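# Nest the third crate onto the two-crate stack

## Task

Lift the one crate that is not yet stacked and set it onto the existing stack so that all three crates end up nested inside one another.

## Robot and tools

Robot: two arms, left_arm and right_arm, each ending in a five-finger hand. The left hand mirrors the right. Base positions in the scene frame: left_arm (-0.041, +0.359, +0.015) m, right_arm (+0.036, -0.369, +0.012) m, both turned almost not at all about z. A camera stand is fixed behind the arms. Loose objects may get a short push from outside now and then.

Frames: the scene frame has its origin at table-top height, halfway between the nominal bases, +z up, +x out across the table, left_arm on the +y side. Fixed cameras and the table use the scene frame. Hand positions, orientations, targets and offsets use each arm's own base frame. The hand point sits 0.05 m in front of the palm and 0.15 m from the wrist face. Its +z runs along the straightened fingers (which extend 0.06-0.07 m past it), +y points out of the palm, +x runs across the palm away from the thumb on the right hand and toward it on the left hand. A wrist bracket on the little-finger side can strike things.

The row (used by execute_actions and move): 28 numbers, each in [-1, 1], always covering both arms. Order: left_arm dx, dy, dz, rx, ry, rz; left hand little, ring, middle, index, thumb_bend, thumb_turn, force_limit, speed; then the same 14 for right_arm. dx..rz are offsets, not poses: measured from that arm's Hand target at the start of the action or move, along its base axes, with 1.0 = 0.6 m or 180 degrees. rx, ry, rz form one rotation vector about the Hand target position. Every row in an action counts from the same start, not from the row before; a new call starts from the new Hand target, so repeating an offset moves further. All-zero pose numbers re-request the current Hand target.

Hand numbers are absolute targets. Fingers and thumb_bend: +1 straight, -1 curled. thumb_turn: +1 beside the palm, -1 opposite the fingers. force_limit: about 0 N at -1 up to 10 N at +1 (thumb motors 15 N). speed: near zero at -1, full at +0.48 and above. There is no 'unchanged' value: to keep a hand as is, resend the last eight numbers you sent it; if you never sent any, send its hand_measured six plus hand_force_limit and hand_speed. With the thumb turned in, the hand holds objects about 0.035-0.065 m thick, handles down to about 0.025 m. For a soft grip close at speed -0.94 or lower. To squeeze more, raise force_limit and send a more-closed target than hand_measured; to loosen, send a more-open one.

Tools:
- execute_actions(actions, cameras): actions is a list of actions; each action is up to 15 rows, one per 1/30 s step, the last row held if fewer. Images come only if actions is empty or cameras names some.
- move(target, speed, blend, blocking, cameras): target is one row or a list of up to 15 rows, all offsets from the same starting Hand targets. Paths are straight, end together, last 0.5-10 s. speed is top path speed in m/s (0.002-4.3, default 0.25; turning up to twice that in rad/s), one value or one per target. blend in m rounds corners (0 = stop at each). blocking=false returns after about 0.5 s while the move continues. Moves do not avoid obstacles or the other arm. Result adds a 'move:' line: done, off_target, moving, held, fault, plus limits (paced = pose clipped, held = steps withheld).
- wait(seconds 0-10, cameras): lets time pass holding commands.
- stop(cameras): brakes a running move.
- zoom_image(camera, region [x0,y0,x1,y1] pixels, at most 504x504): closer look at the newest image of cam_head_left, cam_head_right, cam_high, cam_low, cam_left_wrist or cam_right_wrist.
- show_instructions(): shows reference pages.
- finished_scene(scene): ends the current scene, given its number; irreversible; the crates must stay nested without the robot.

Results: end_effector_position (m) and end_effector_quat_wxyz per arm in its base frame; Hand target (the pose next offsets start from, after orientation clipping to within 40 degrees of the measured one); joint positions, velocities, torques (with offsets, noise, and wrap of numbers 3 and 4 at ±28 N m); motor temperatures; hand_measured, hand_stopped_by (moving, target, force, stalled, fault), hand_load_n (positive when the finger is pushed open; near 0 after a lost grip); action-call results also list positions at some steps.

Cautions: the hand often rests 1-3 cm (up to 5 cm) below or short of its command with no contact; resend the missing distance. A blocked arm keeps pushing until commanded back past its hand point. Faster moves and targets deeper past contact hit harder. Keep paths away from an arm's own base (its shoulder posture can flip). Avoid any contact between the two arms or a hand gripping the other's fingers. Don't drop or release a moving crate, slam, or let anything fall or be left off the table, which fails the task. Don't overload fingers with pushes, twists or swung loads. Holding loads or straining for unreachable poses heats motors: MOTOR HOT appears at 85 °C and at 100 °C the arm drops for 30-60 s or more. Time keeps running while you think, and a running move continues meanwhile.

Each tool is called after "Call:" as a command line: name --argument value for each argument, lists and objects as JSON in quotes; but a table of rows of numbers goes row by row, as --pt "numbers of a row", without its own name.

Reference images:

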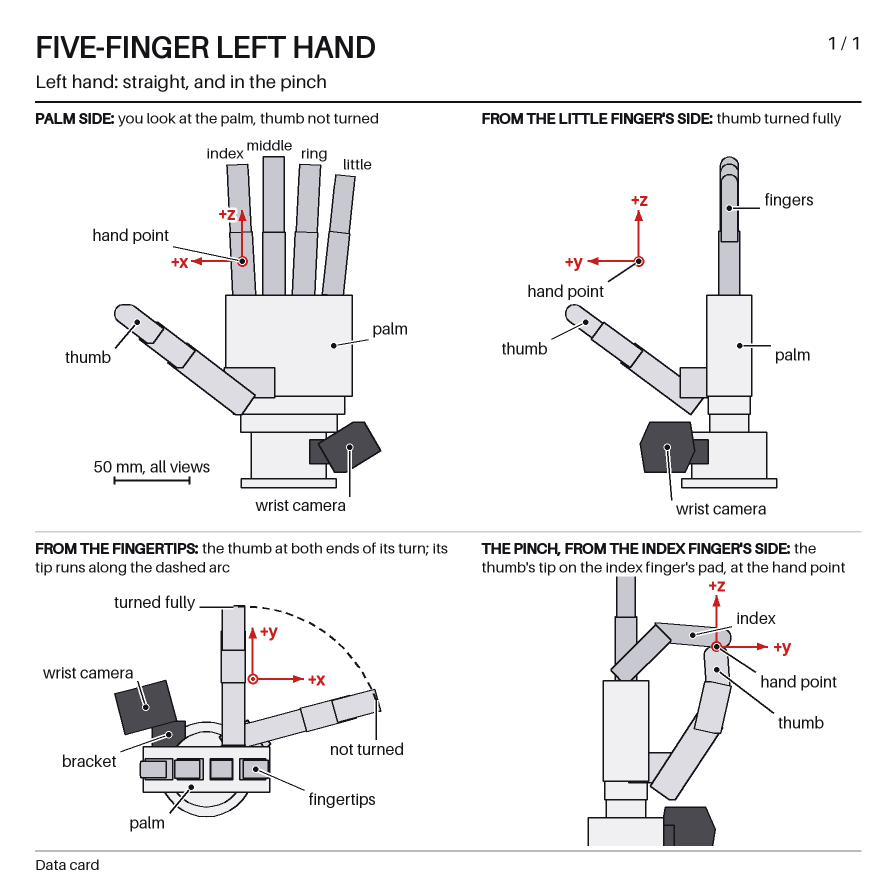

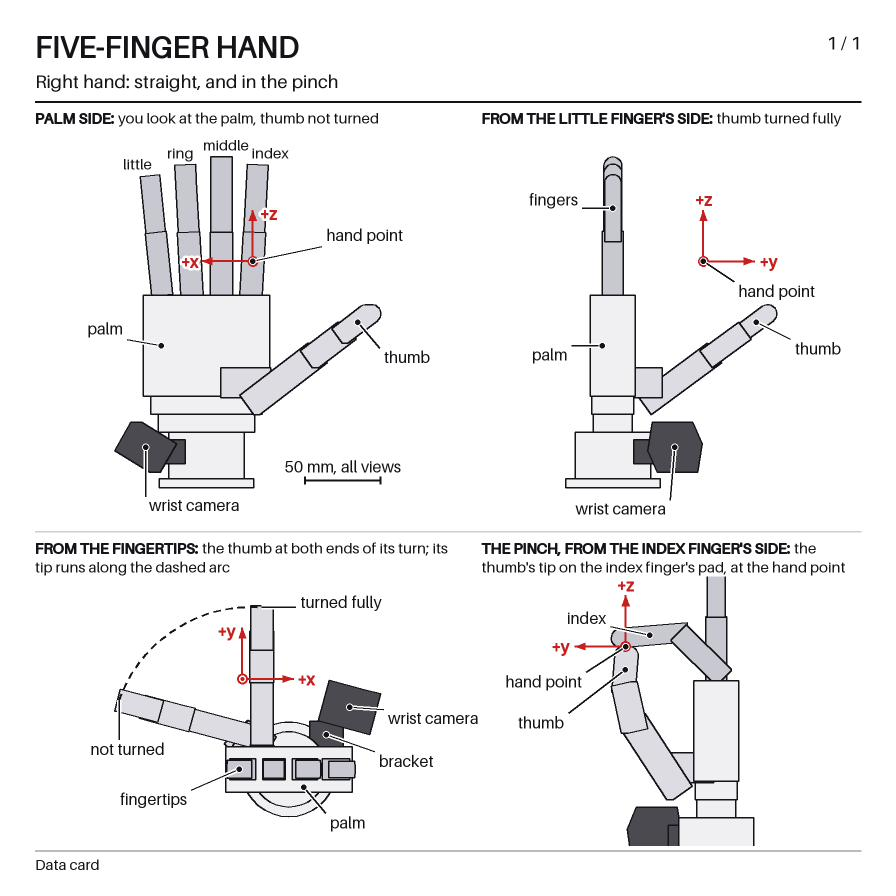

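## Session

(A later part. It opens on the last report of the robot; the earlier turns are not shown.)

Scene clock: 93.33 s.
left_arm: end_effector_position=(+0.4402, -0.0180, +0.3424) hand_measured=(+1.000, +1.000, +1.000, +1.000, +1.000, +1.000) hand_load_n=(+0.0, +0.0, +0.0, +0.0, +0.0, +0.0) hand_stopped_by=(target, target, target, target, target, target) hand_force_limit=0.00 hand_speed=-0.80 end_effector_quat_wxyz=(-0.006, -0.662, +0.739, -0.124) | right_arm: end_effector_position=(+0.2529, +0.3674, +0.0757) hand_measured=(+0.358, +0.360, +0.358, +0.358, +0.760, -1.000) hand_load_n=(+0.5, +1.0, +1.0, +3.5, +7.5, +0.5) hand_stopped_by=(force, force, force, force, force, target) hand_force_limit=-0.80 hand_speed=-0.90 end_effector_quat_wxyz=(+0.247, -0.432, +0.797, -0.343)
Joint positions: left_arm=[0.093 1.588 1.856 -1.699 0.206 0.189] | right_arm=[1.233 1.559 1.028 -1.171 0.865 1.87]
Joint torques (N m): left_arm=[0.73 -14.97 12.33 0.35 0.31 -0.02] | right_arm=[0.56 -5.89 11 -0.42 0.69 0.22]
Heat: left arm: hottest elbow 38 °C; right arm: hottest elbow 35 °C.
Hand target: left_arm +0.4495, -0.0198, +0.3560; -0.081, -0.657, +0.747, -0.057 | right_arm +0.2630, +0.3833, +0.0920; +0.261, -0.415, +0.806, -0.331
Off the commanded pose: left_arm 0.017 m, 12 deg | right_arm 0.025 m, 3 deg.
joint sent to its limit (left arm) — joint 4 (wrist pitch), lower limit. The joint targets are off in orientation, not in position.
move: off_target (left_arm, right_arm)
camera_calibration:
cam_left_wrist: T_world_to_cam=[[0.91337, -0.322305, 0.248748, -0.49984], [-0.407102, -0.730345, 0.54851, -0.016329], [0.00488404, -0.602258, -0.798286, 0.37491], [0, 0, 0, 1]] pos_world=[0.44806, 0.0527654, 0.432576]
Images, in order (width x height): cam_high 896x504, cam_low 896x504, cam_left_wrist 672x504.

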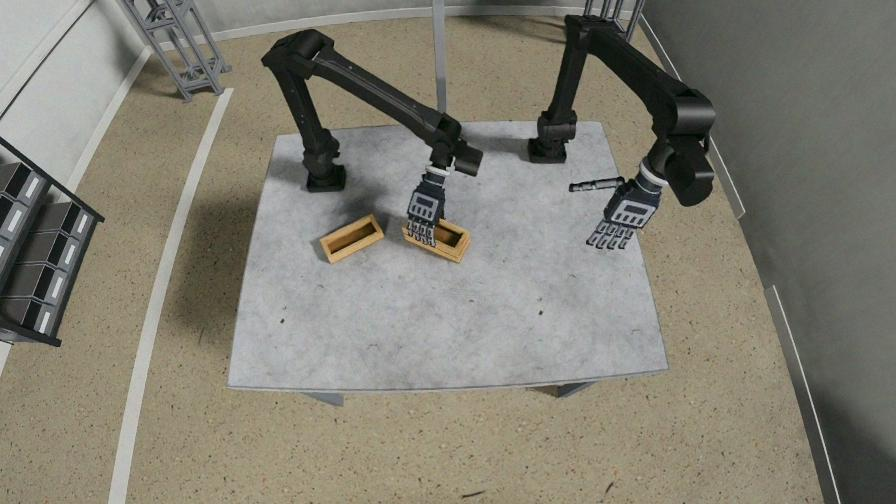

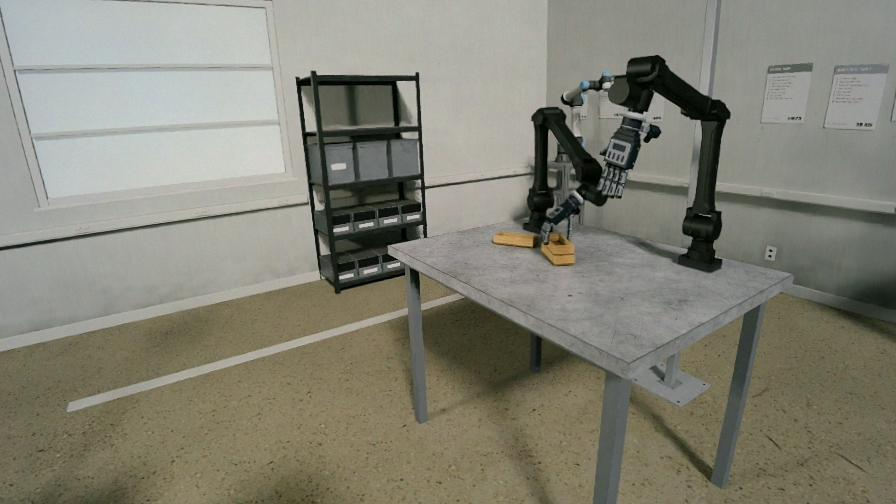

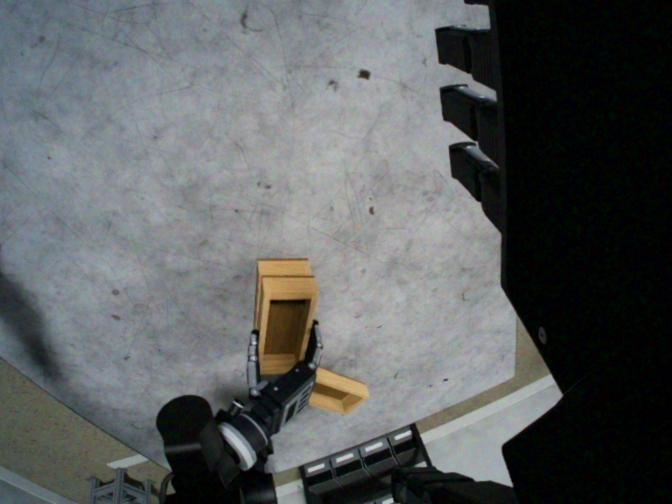

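Call:
move --target '[0,0,0,0,0,0,1,1,1,1,1,1,0,-0.8, 0.0,0.004,0.03,0,0,0,0.1,0.1,0.15,0.15,0.5,-1,-0.8,-0.9]' --speed 0.04 --cameras '["cam_left_wrist","cam_high","cam_low"]'

Call:
zoom_image --camera "cam_low" --region '[535, 210, 585, 270]'

Call:
zoom_image --camera "cam_high" --region '[395, 210, 435, 255]'

Call:
zoom_image --camera "cam_high" --region '[440, 215, 480, 265]'

Call:
zoom_image --camera "cam_left_wrist" --region '[250, 255, 285, 290]'

Call:
zoom_image --camera "cam_left_wrist" --region '[285, 255, 320, 290]'

Scene clock: 96.63 s.
left_arm: end_effector_position=(+0.4402, -0.0180, +0.3424) hand_measured=(+1.000, +1.000, +1.000, +1.000, +1.000, +1.000) hand_load_n=(+0.0, +0.0, +0.0, +0.0, +0.0, +0.0) hand_stopped_by=(target, target, target, target, target, target) hand_force_limit=0.00 hand_speed=-0.80 end_effector_quat_wxyz=(-0.006, -0.662, +0.739, -0.124) | right_arm: end_effector_position=(+0.2537, +0.3691, +0.0866) hand_measured=(+0.358, +0.360, +0.358, +0.358, +0.760, -1.000) hand_load_n=(+0.0, +1.5, +1.0, +3.5, +7.5, +0.5) hand_stopped_by=(force, force, force, force, force, target) hand_force_limit=-0.80 hand_speed=-0.90 end_effector_quat_wxyz=(+0.242, -0.434, +0.795, -0.348)
Joint positions: left_arm=[0.093 1.588 1.856 -1.699 0.206 0.189] | right_arm=[1.233 1.559 1.061 -1.223 0.865 1.875]
Joint torques (N m): left_arm=[0.21 -14.45 12.3 0.24 0.3 -0.01] | right_arm=[0.67 -7.12 11.12 -0.43 0.69 0.22]
Heat: left arm: hottest elbow 38 °C; right arm: hottest elbow 36 °C.
Hand target: left_arm +0.4495, -0.0198, +0.3560; -0.081, -0.657, +0.747, -0.057 | right_arm +0.2630, +0.3856, +0.1100; +0.261, -0.415, +0.806, -0.331
Off the commanded pose: left_arm 0.017 m, 12 deg | right_arm 0.030 m, 4 deg.
joint sent to its limit (left arm) — joint 4 (wrist pitch), lower limit. The joint targets are off in orientation, not in position.
move: off_target (left_arm, right_arm)
camera_calibration:
cam_left_wrist: T_world_to_cam=[[0.91337, -0.322305, 0.248748, -0.49984], [-0.407102, -0.730345, 0.54851, -0.016329], [0.00488404, -0.602258, -0.798286, 0.37491], [0, 0, 0, 1]] pos_world=[0.44806, 0.0527654, 0.432576]
Images, in order (width x height): cam_high 896x504, cam_low 896x504, cam_left_wrist 672x504.

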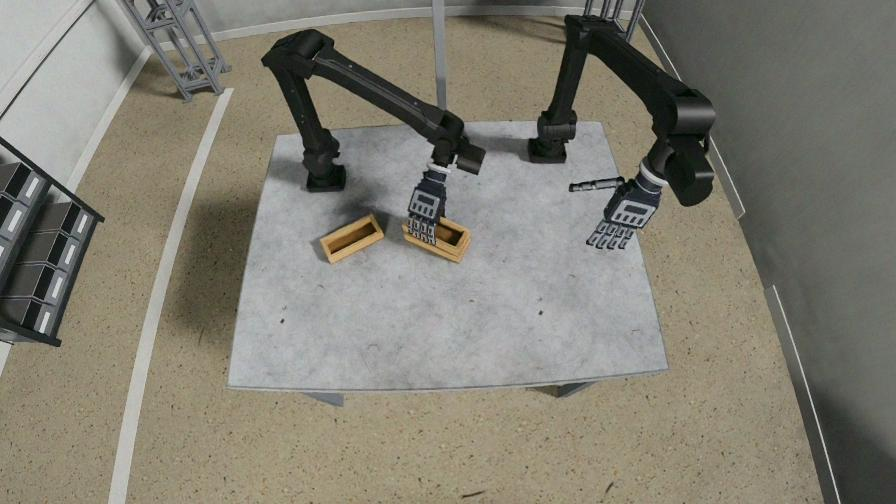

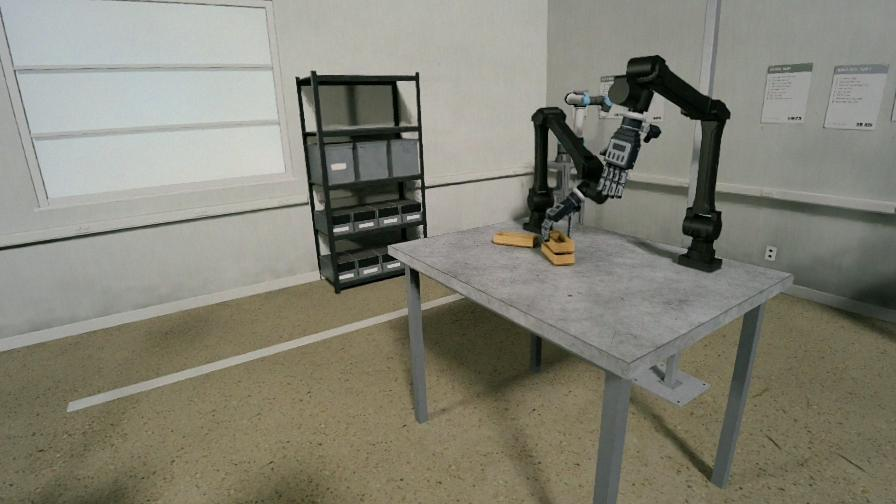

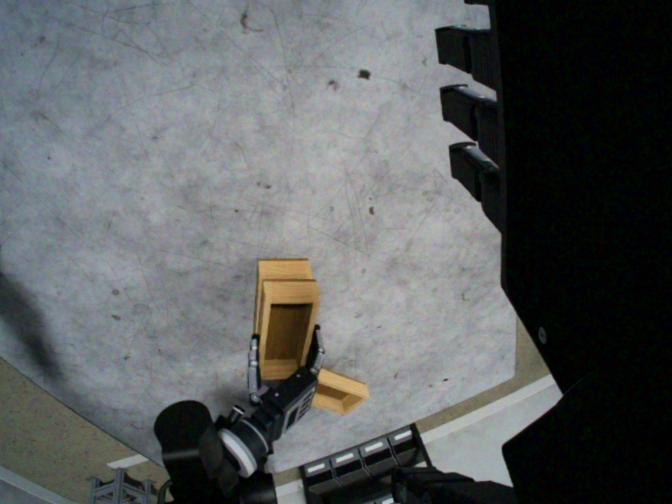

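Scaled by 8.400.

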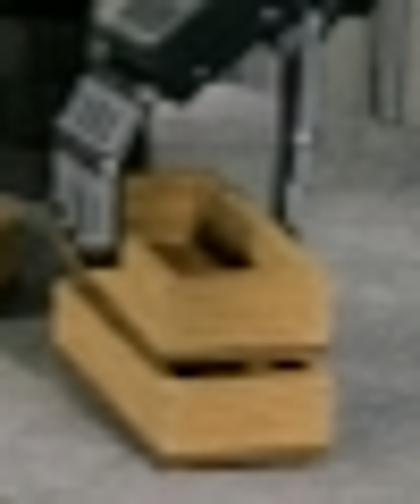

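Scaled by 11.200.

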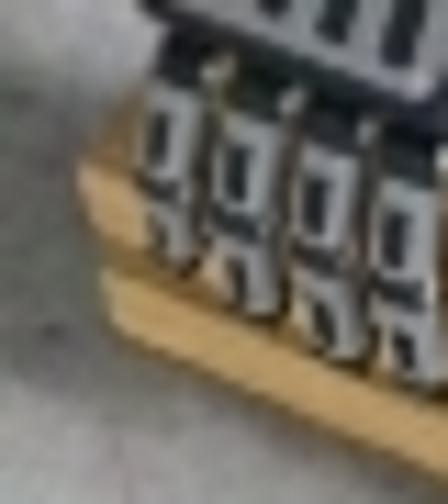

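Scaled by 10.080.

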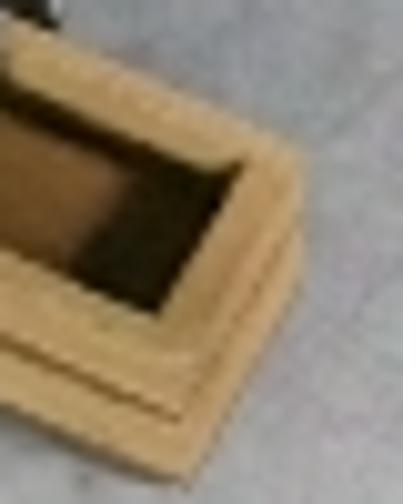

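Scaled by 14.400 from the camera's 672x504 image, which has a finer 960x720 frame.

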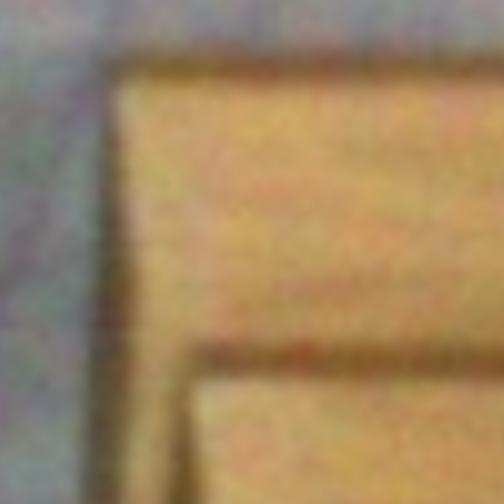

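Scaled by 14.400 from the camera's 672x504 image, which has a finer 960x720 frame.

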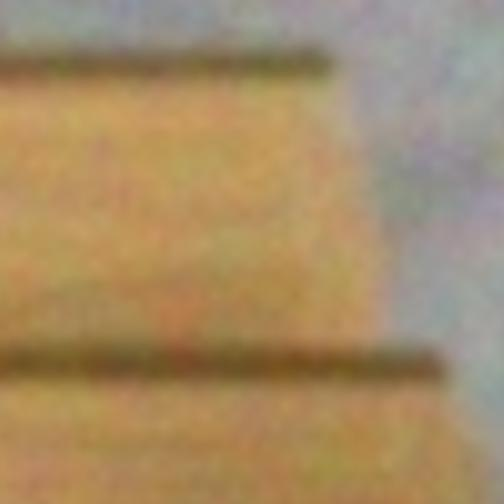

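Call:
move --target '[0,0,0,0,0,0,1,1,1,1,1,1,0,-0.8, -0.019,0.0067,0.0,0,0,0.016,0.1,0.1,0.15,0.15,0.5,-1,-0.8,-0.9]' --speed 0.04 --cameras '["cam_left_wrist","cam_high","cam_low"]'

Call:
zoom_image --camera "cam_low" --region '[535, 210, 585, 270]'

Call:
zoom_image --camera "cam_high" --region '[395, 210, 435, 255]'

Call:
zoom_image --camera "cam_high" --region '[440, 215, 480, 265]'

Call:
zoom_image --camera "cam_left_wrist" --region '[250, 255, 285, 290]'

Call:
zoom_image --camera "cam_left_wrist" --region '[285, 255, 320, 290]'

Scene clock: 99.90 s.
left_arm: end_effector_position=(+0.4402, -0.0180, +0.3424) hand_measured=(+1.000, +1.000, +1.000, +1.000, +1.000, +1.000) hand_load_n=(+0.5, +0.0, +0.0, +0.0, +0.0, +0.0) hand_stopped_by=(target, target, target, target, target, target) hand_force_limit=0.00 hand_speed=-0.80 end_effector_quat_wxyz=(-0.006, -0.662, +0.739, -0.124) | right_arm: end_effector_position=(+0.2532, +0.3725, +0.0906) hand_measured=(+0.358, +0.360, +0.358, +0.358, +0.760, -1.000) hand_load_n=(+0.5, +1.5, +1.0, +3.5, +7.0, +0.5) hand_stopped_by=(force, force, force, force, force, target) hand_force_limit=-0.80 hand_speed=-0.90 end_effector_quat_wxyz=(+0.248, -0.434, +0.796, -0.342)
Joint positions: left_arm=[0.093 1.588 1.856 -1.699 0.206 0.189] | right_arm=[1.236 1.549 1.061 -1.212 0.865 1.868]
Joint torques (N m): left_arm=[0.85 -14.68 12.26 0.34 0.29 -0.01] | right_arm=[2.32 -7.65 9.39 0.21 0.78 -0.04]
Heat: left arm: hottest elbow 38 °C; right arm: hottest elbow 36 °C.
Hand target: left_arm +0.4495, -0.0198, +0.3560; -0.081, -0.657, +0.747, -0.057 | right_arm +0.2516, +0.3897, +0.1100; +0.269, -0.435, +0.795, -0.325
Off the commanded pose: left_arm 0.017 m, 12 deg | right_arm 0.026 m, 3 deg.
joint sent to its limit (left arm) — joint 4 (wrist pitch), lower limit. The joint targets are off in orientation, not in position.
move: off_target (left_arm, right_arm)
camera_calibration:
cam_left_wrist: T_world_to_cam=[[0.91337, -0.322305, 0.248748, -0.49984], [-0.407102, -0.730345, 0.54851, -0.016329], [0.00488404, -0.602258, -0.798286, 0.37491], [0, 0, 0, 1]] pos_world=[0.44806, 0.0527654, 0.432576]
Images, in order (width x height): cam_high 896x504, cam_low 896x504, cam_left_wrist 672x504.

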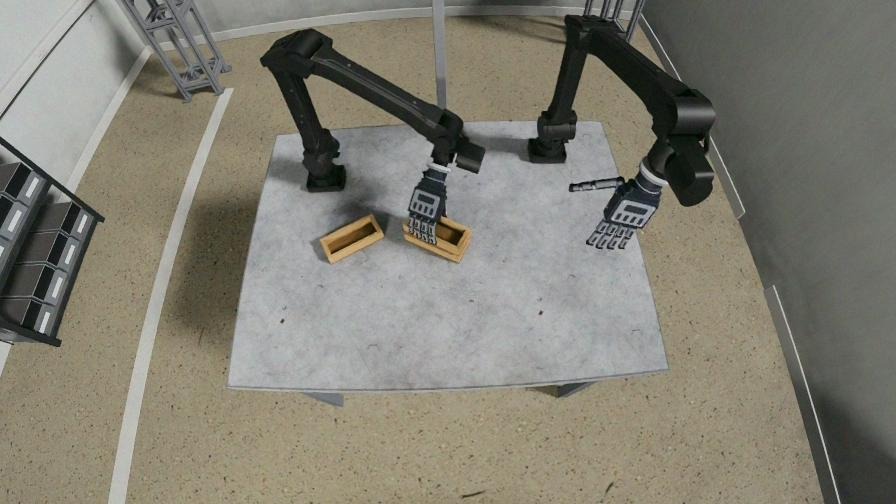

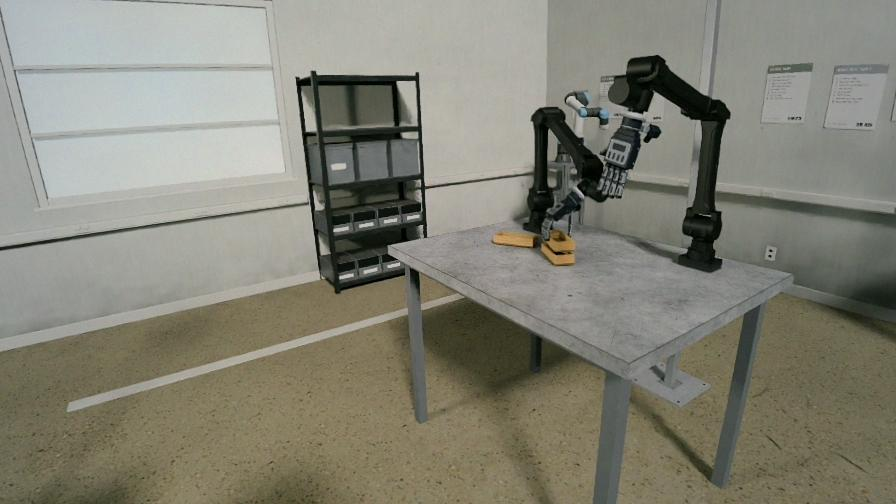

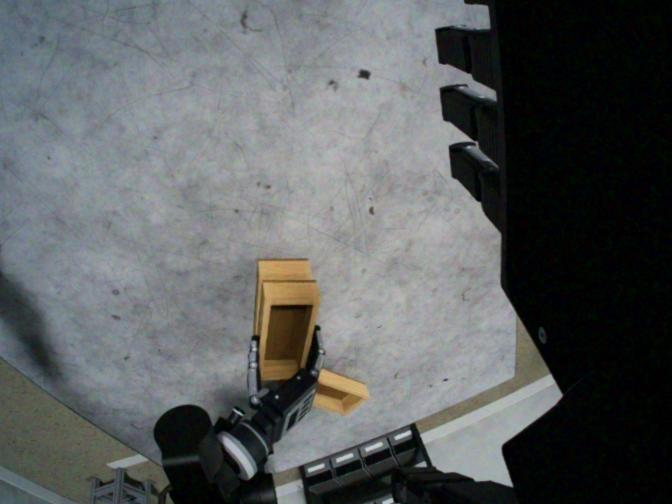

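Scaled by 8.400.

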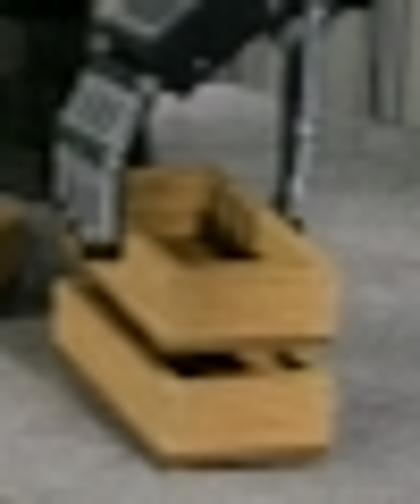

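Scaled by 11.200.

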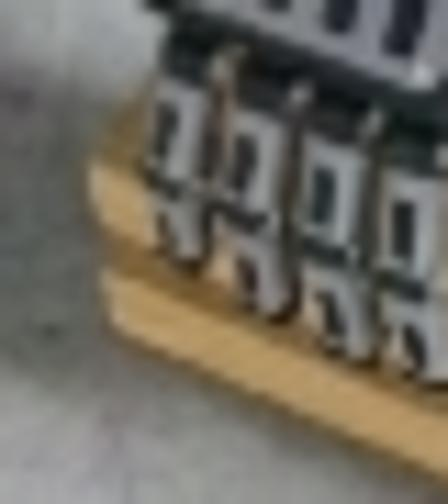

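Scaled by 10.080.

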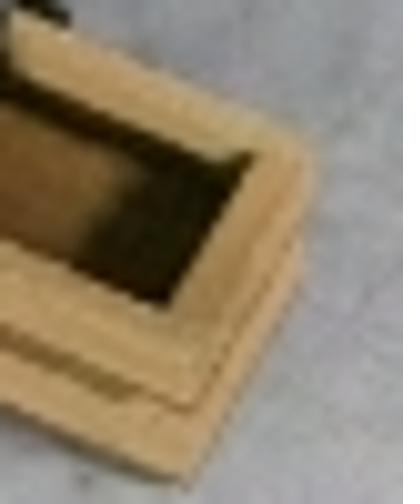

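Scaled by 14.400 from the camera's 672x504 image, which has a finer 960x720 frame.

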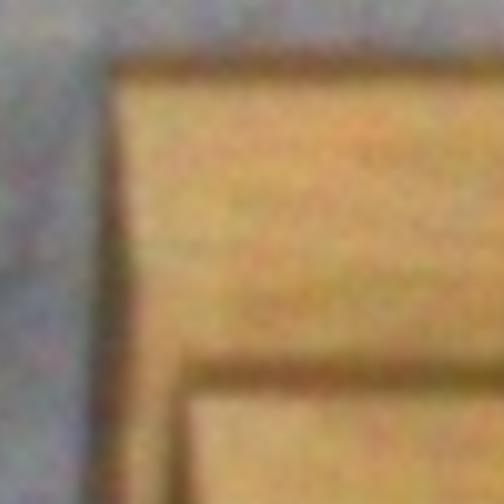

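Scaled by 14.400 from the camera's 672x504 image, which has a finer 960x720 frame.

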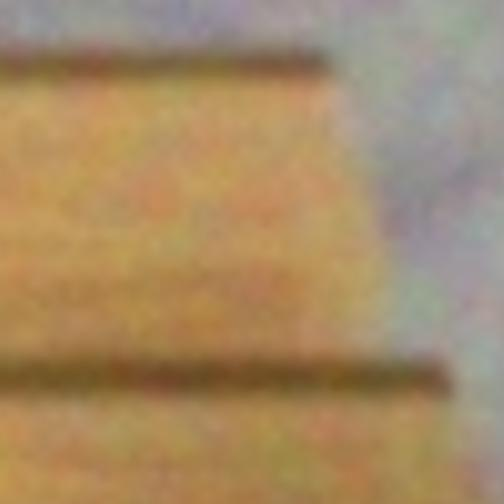

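Call:
execute_actions --actions '[]' --cameras '["cam_right_wrist"]'

Call:
zoom_image --camera "cam_right_wrist" --region '[560, 0, 672, 112]'

Call:
zoom_image --camera "cam_right_wrist" --region '[480, 180, 592, 292]'

Call:
zoom_image --camera "cam_right_wrist" --region '[350, 350, 462, 462]'

Scene clock: 101.40 s.
left_arm: end_effector_position=(+0.4402, -0.0180, +0.3424) hand_measured=(+1.000, +1.000, +1.000, +1.000, +1.000, +1.000) hand_load_n=(+0.0, +0.0, +0.0, +0.0, +0.0, +0.0) hand_stopped_by=(target, target, target, target, target, target) hand_force_limit=0.00 hand_speed=-0.80 end_effector_quat_wxyz=(-0.006, -0.662, +0.739, -0.124) | right_arm: end_effector_position=(+0.2532, +0.3724, +0.0906) hand_measured=(+0.358, +0.360, +0.358, +0.358, +0.760, -1.000) hand_load_n=(+0.0, +1.0, +1.0, +3.5, +7.5, +0.5) hand_stopped_by=(force, force, force, force, force, target) hand_force_limit=-0.80 hand_speed=-0.90 end_effector_quat_wxyz=(+0.248, -0.434, +0.796, -0.342)
Joint positions: left_arm=[0.093 1.588 1.856 -1.699 0.206 0.189] | right_arm=[1.236 1.549 1.061 -1.212 0.865 1.867]
Joint velocities: within noise
Joint torques (N m): left_arm=[0.91 -14.62 12.21 0.35 0.31 0] | right_arm=[2.32 -7.65 9.4 0.23 0.78 -0.06]
Motor temperatures (°C): left_arm=[28 27 38 24 22 23] | right_arm=[28 30 36 25 23 25]
Heat: left arm: hottest elbow 38 °C; right arm: hottest elbow 36 °C.
Hand target: left_arm +0.4495, -0.0198, +0.3560; -0.081, -0.657, +0.747, -0.057 | right_arm +0.2516, +0.3896, +0.1100; +0.269, -0.435, +0.795, -0.325
Off the commanded pose: left_arm 0.017 m, 12 deg | right_arm 0.026 m, 3 deg.
camera_calibration:
cam_right_wrist: T_world_to_cam=[[-0.654161, 0.165256, -0.738081, 0.165096], [-0.0388975, 0.967198, 0.25103, -0.372325], [0.755355, 0.192923, -0.626275, -0.0931675], [0, 0, 0, 1]] pos_world=[0.163891, 0.350803, 0.15697]
Images, in order (width x height): cam_right_wrist 672x504.

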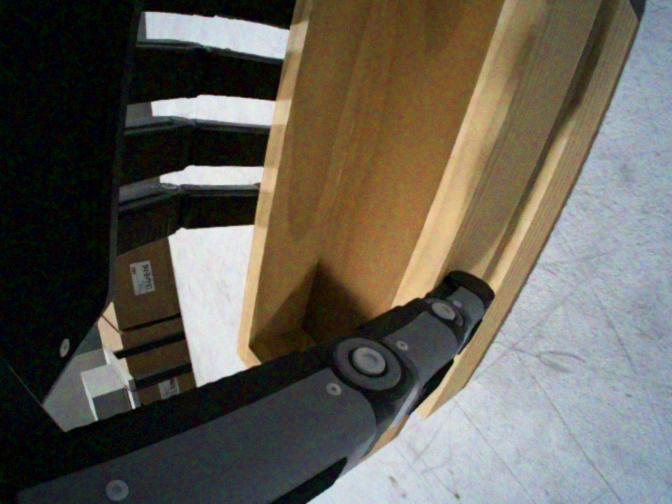

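Scaled by 4.500 from the camera's 672x504 image, which has a finer 960x720 frame.

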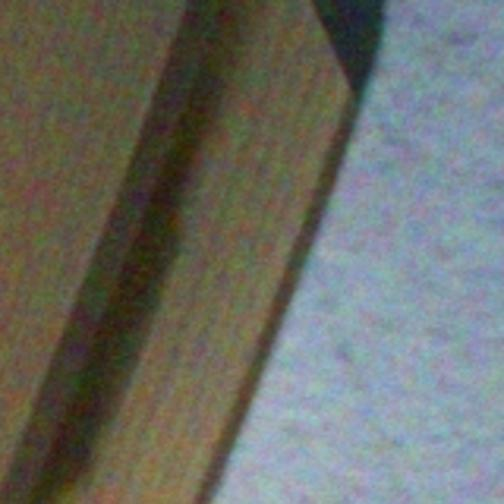

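Scaled by 4.500 from the camera's 672x504 image, which has a finer 960x720 frame.

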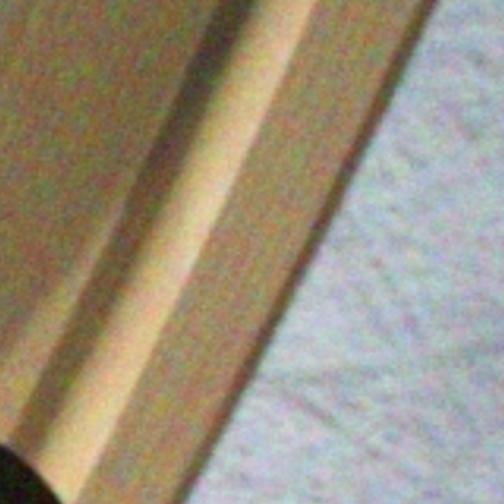

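Scaled by 4.500 from the camera's 672x504 image, which has a finer 960x720 frame.

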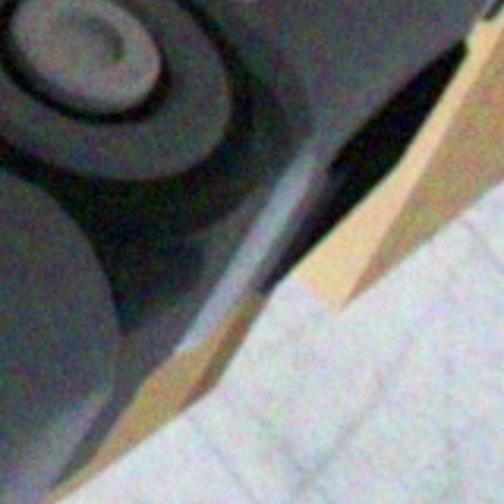

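Call:
move --pt "0 0 0 0 0 0 1 1 1 1 1 1 0 -0.8 -0.0013 -0.0065 0.0667 -0.004 0.0054 0.0033 0.1 0.1 0.15 0.15 0.5 -1 -0.8 -0.9" --pt "0 0 0 0 0 0 1 1 1 1 1 1 0 -0.8 0.0015 -0.018 -0.0242 -0.004 0.0054 0.0033 0.1 0.1 0.15 0.15 0.5 -1 -0.8 -0.9" --speed 0.06 --cameras '["cam_left_wrist","cam_high","cam_low","cam_right_wrist"]'

Call:
zoom_image --camera "cam_low" --region '[535, 210, 585, 270]'

Call:
zoom_image --camera "cam_high" --region '[395, 210, 435, 255]'

Call:
zoom_image --camera "cam_high" --region '[440, 215, 480, 265]'

Call:
zoom_image --camera "cam_left_wrist" --region '[250, 255, 285, 290]'

Call:
zoom_image --camera "cam_left_wrist" --region '[285, 255, 320, 290]'

Call:
zoom_image --camera "cam_right_wrist" --region '[560, 0, 672, 112]'

Call:
zoom_image --camera "cam_right_wrist" --region '[480, 180, 592, 292]'

Call:
zoom_image --camera "cam_right_wrist" --region '[350, 350, 462, 462]'

Scene clock: 108.03 s.
left_arm: end_effector_position=(+0.4402, -0.0180, +0.3424) hand_measured=(+1.000, +1.000, +1.000, +1.000, +1.000, +1.000) hand_load_n=(+0.0, +0.0, +0.0, +0.0, +0.0, +0.0) hand_stopped_by=(target, target, target, target, target, target) hand_force_limit=0.00 hand_speed=-0.80 end_effector_quat_wxyz=(-0.006, -0.662, +0.739, -0.124) | right_arm: end_effector_position=(+0.2508, +0.3735, +0.0917) hand_measured=(+0.358, +0.360, +0.358, +0.358, +0.760, -1.000) hand_load_n=(+0.5, +1.5, +1.0, +3.5, +7.5, +0.5) hand_stopped_by=(force, force, force, force, force, target) hand_force_limit=-0.80 hand_speed=-0.90 end_effector_quat_wxyz=(+0.256, -0.442, +0.794, -0.329)
Joint positions: left_arm=[0.093 1.588 1.856 -1.699 0.206 0.189] | right_arm=[1.236 1.521 1.035 -1.161 0.857 1.825]
Joint torques (N m): left_arm=[0.79 -14.74 12.15 0.38 0.32 0.01] | right_arm=[1.14 -5.95 7.91 0.32 0.69 -0.05]
Heat: left arm: hottest elbow 39 °C; right arm: hottest elbow 36 °C.
Hand target: left_arm +0.4495, -0.0198, +0.3560; -0.081, -0.657, +0.747, -0.057 | right_arm +0.2525, +0.3788, +0.0954; +0.261, -0.444, +0.793, -0.325
Off the commanded pose: left_arm 0.017 m, 12 deg | right_arm 0.007 m, 1 deg.
joint sent to its limit (left arm) — joint 4 (wrist pitch), lower limit. The joint targets are off in orientation, not in position.
move: off_target (left_arm)
camera_calibration:
cam_left_wrist: T_world_to_cam=[[0.91337, -0.322305, 0.248748, -0.49984], [-0.407102, -0.730345, 0.54851, -0.016329], [0.00488404, -0.602258, -0.798286, 0.37491], [0, 0, 0, 1]] pos_world=[0.44806, 0.0527654, 0.432576]
cam_right_wrist: T_world_to_cam=[[-0.660848, 0.165244, -0.732102, 0.165398], [-0.0634802, 0.959659, 0.273908, -0.366821], [0.74783, 0.227486, -0.623699, -0.102144], [0, 0, 0, 1]] pos_world=[0.162404, 0.347928, 0.157856]
Images, in order (width x height): cam_high 896x504, cam_low 896x504, cam_left_wrist 672x504, cam_right_wrist 672x504.

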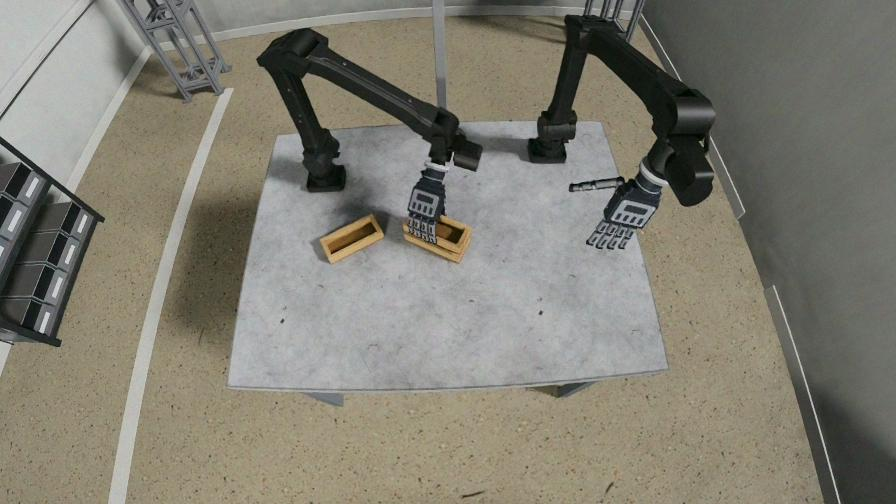

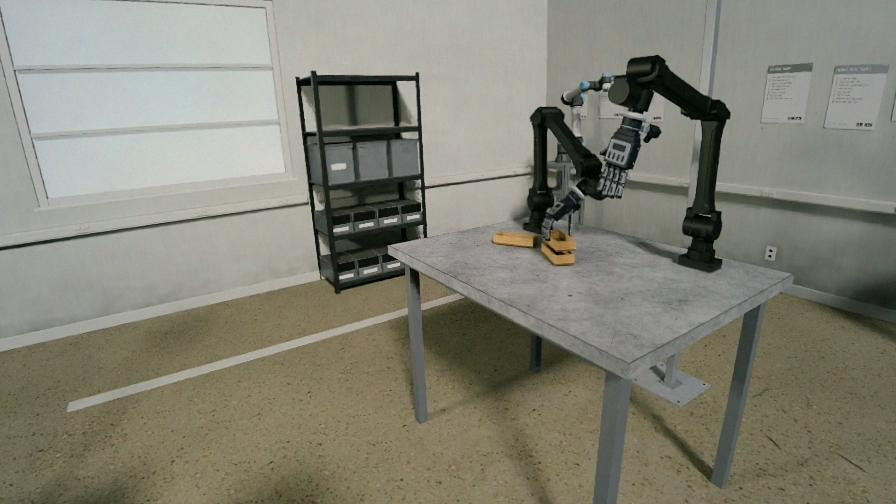

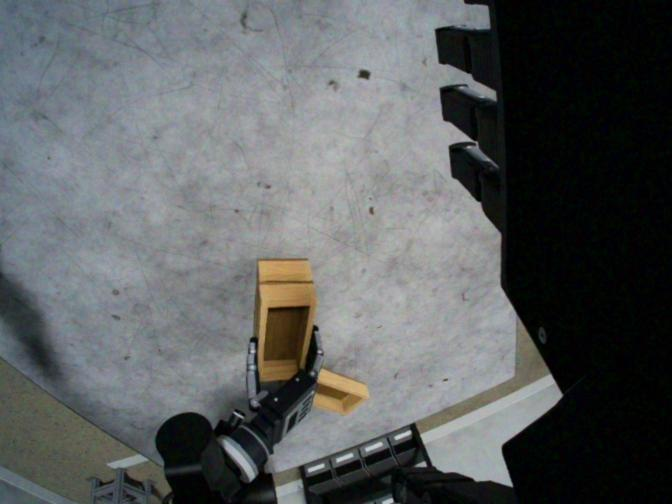

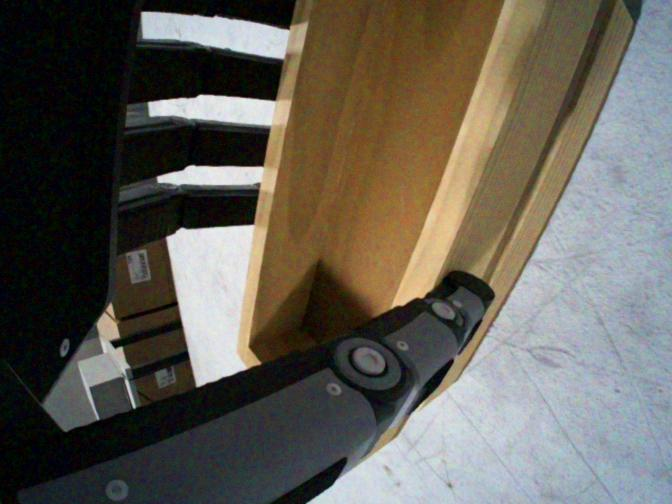

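Scaled by 8.400.

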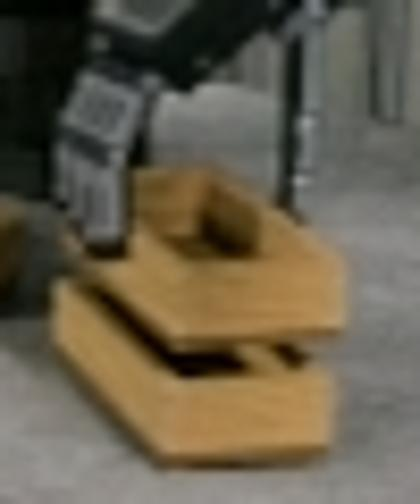

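Scaled by 11.200.

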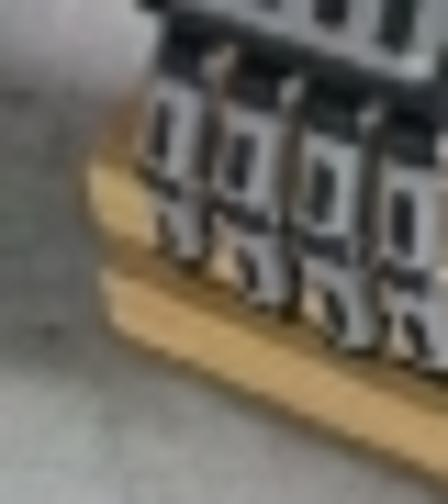

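Scaled by 10.080.

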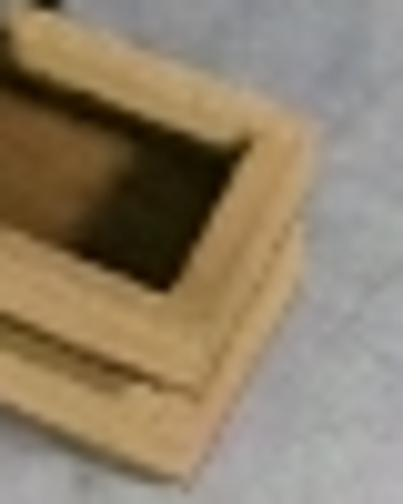

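Scaled by 14.400 from the camera's 672x504 image, which has a finer 960x720 frame.

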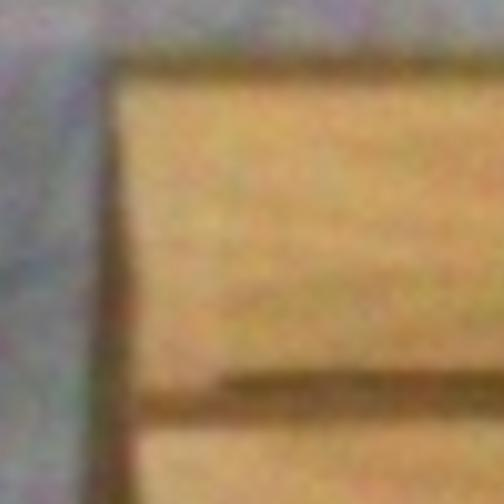

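Scaled by 14.400 from the camera's 672x504 image, which has a finer 960x720 frame.

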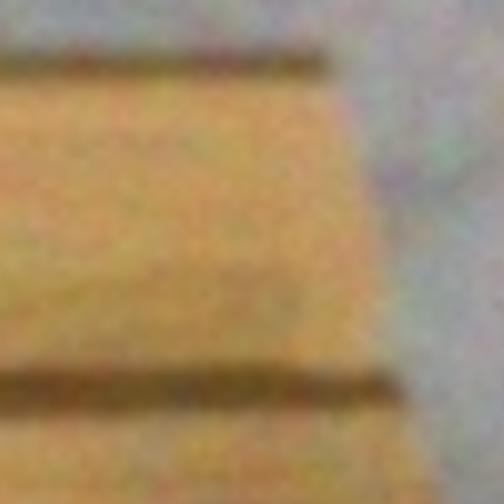

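Scaled by 4.500 from the camera's 672x504 image, which has a finer 960x720 frame.

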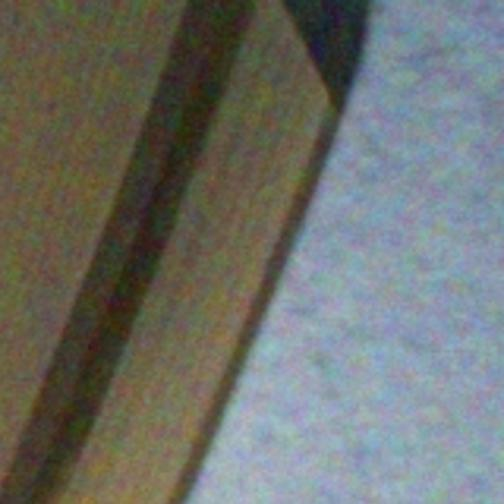

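Scaled by 4.500 from the camera's 672x504 image, which has a finer 960x720 frame.

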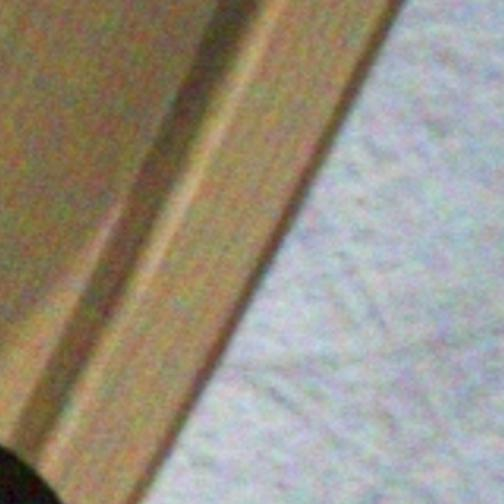

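Scaled by 4.500 from the camera's 672x504 image, which has a finer 960x720 frame.

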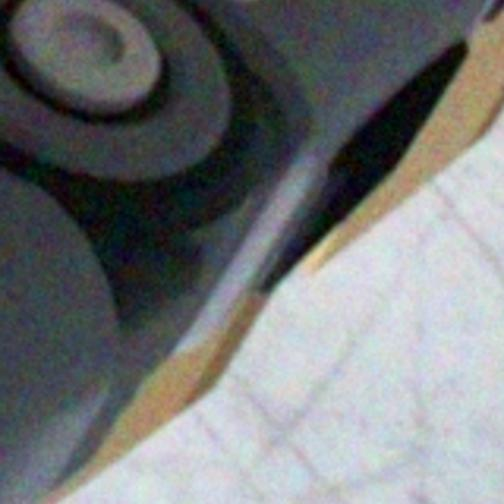

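Call:
zoom_image --camera "cam_right_wrist" --region '[500, 0, 620, 120]'

Call:
zoom_image --camera "cam_right_wrist" --region '[420, 170, 540, 290]'

Scaled by 4.200 from the camera's 672x504 image, which has a finer 960x720 frame.

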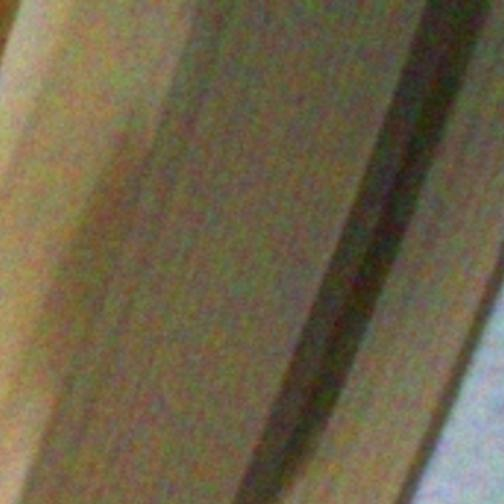

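Scaled by 4.200 from the camera's 672x504 image, which has a finer 960x720 frame.

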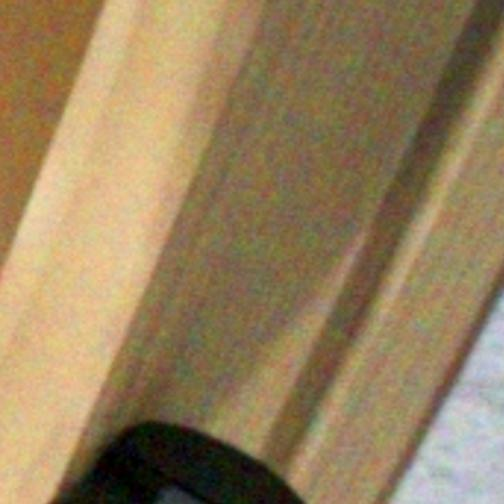

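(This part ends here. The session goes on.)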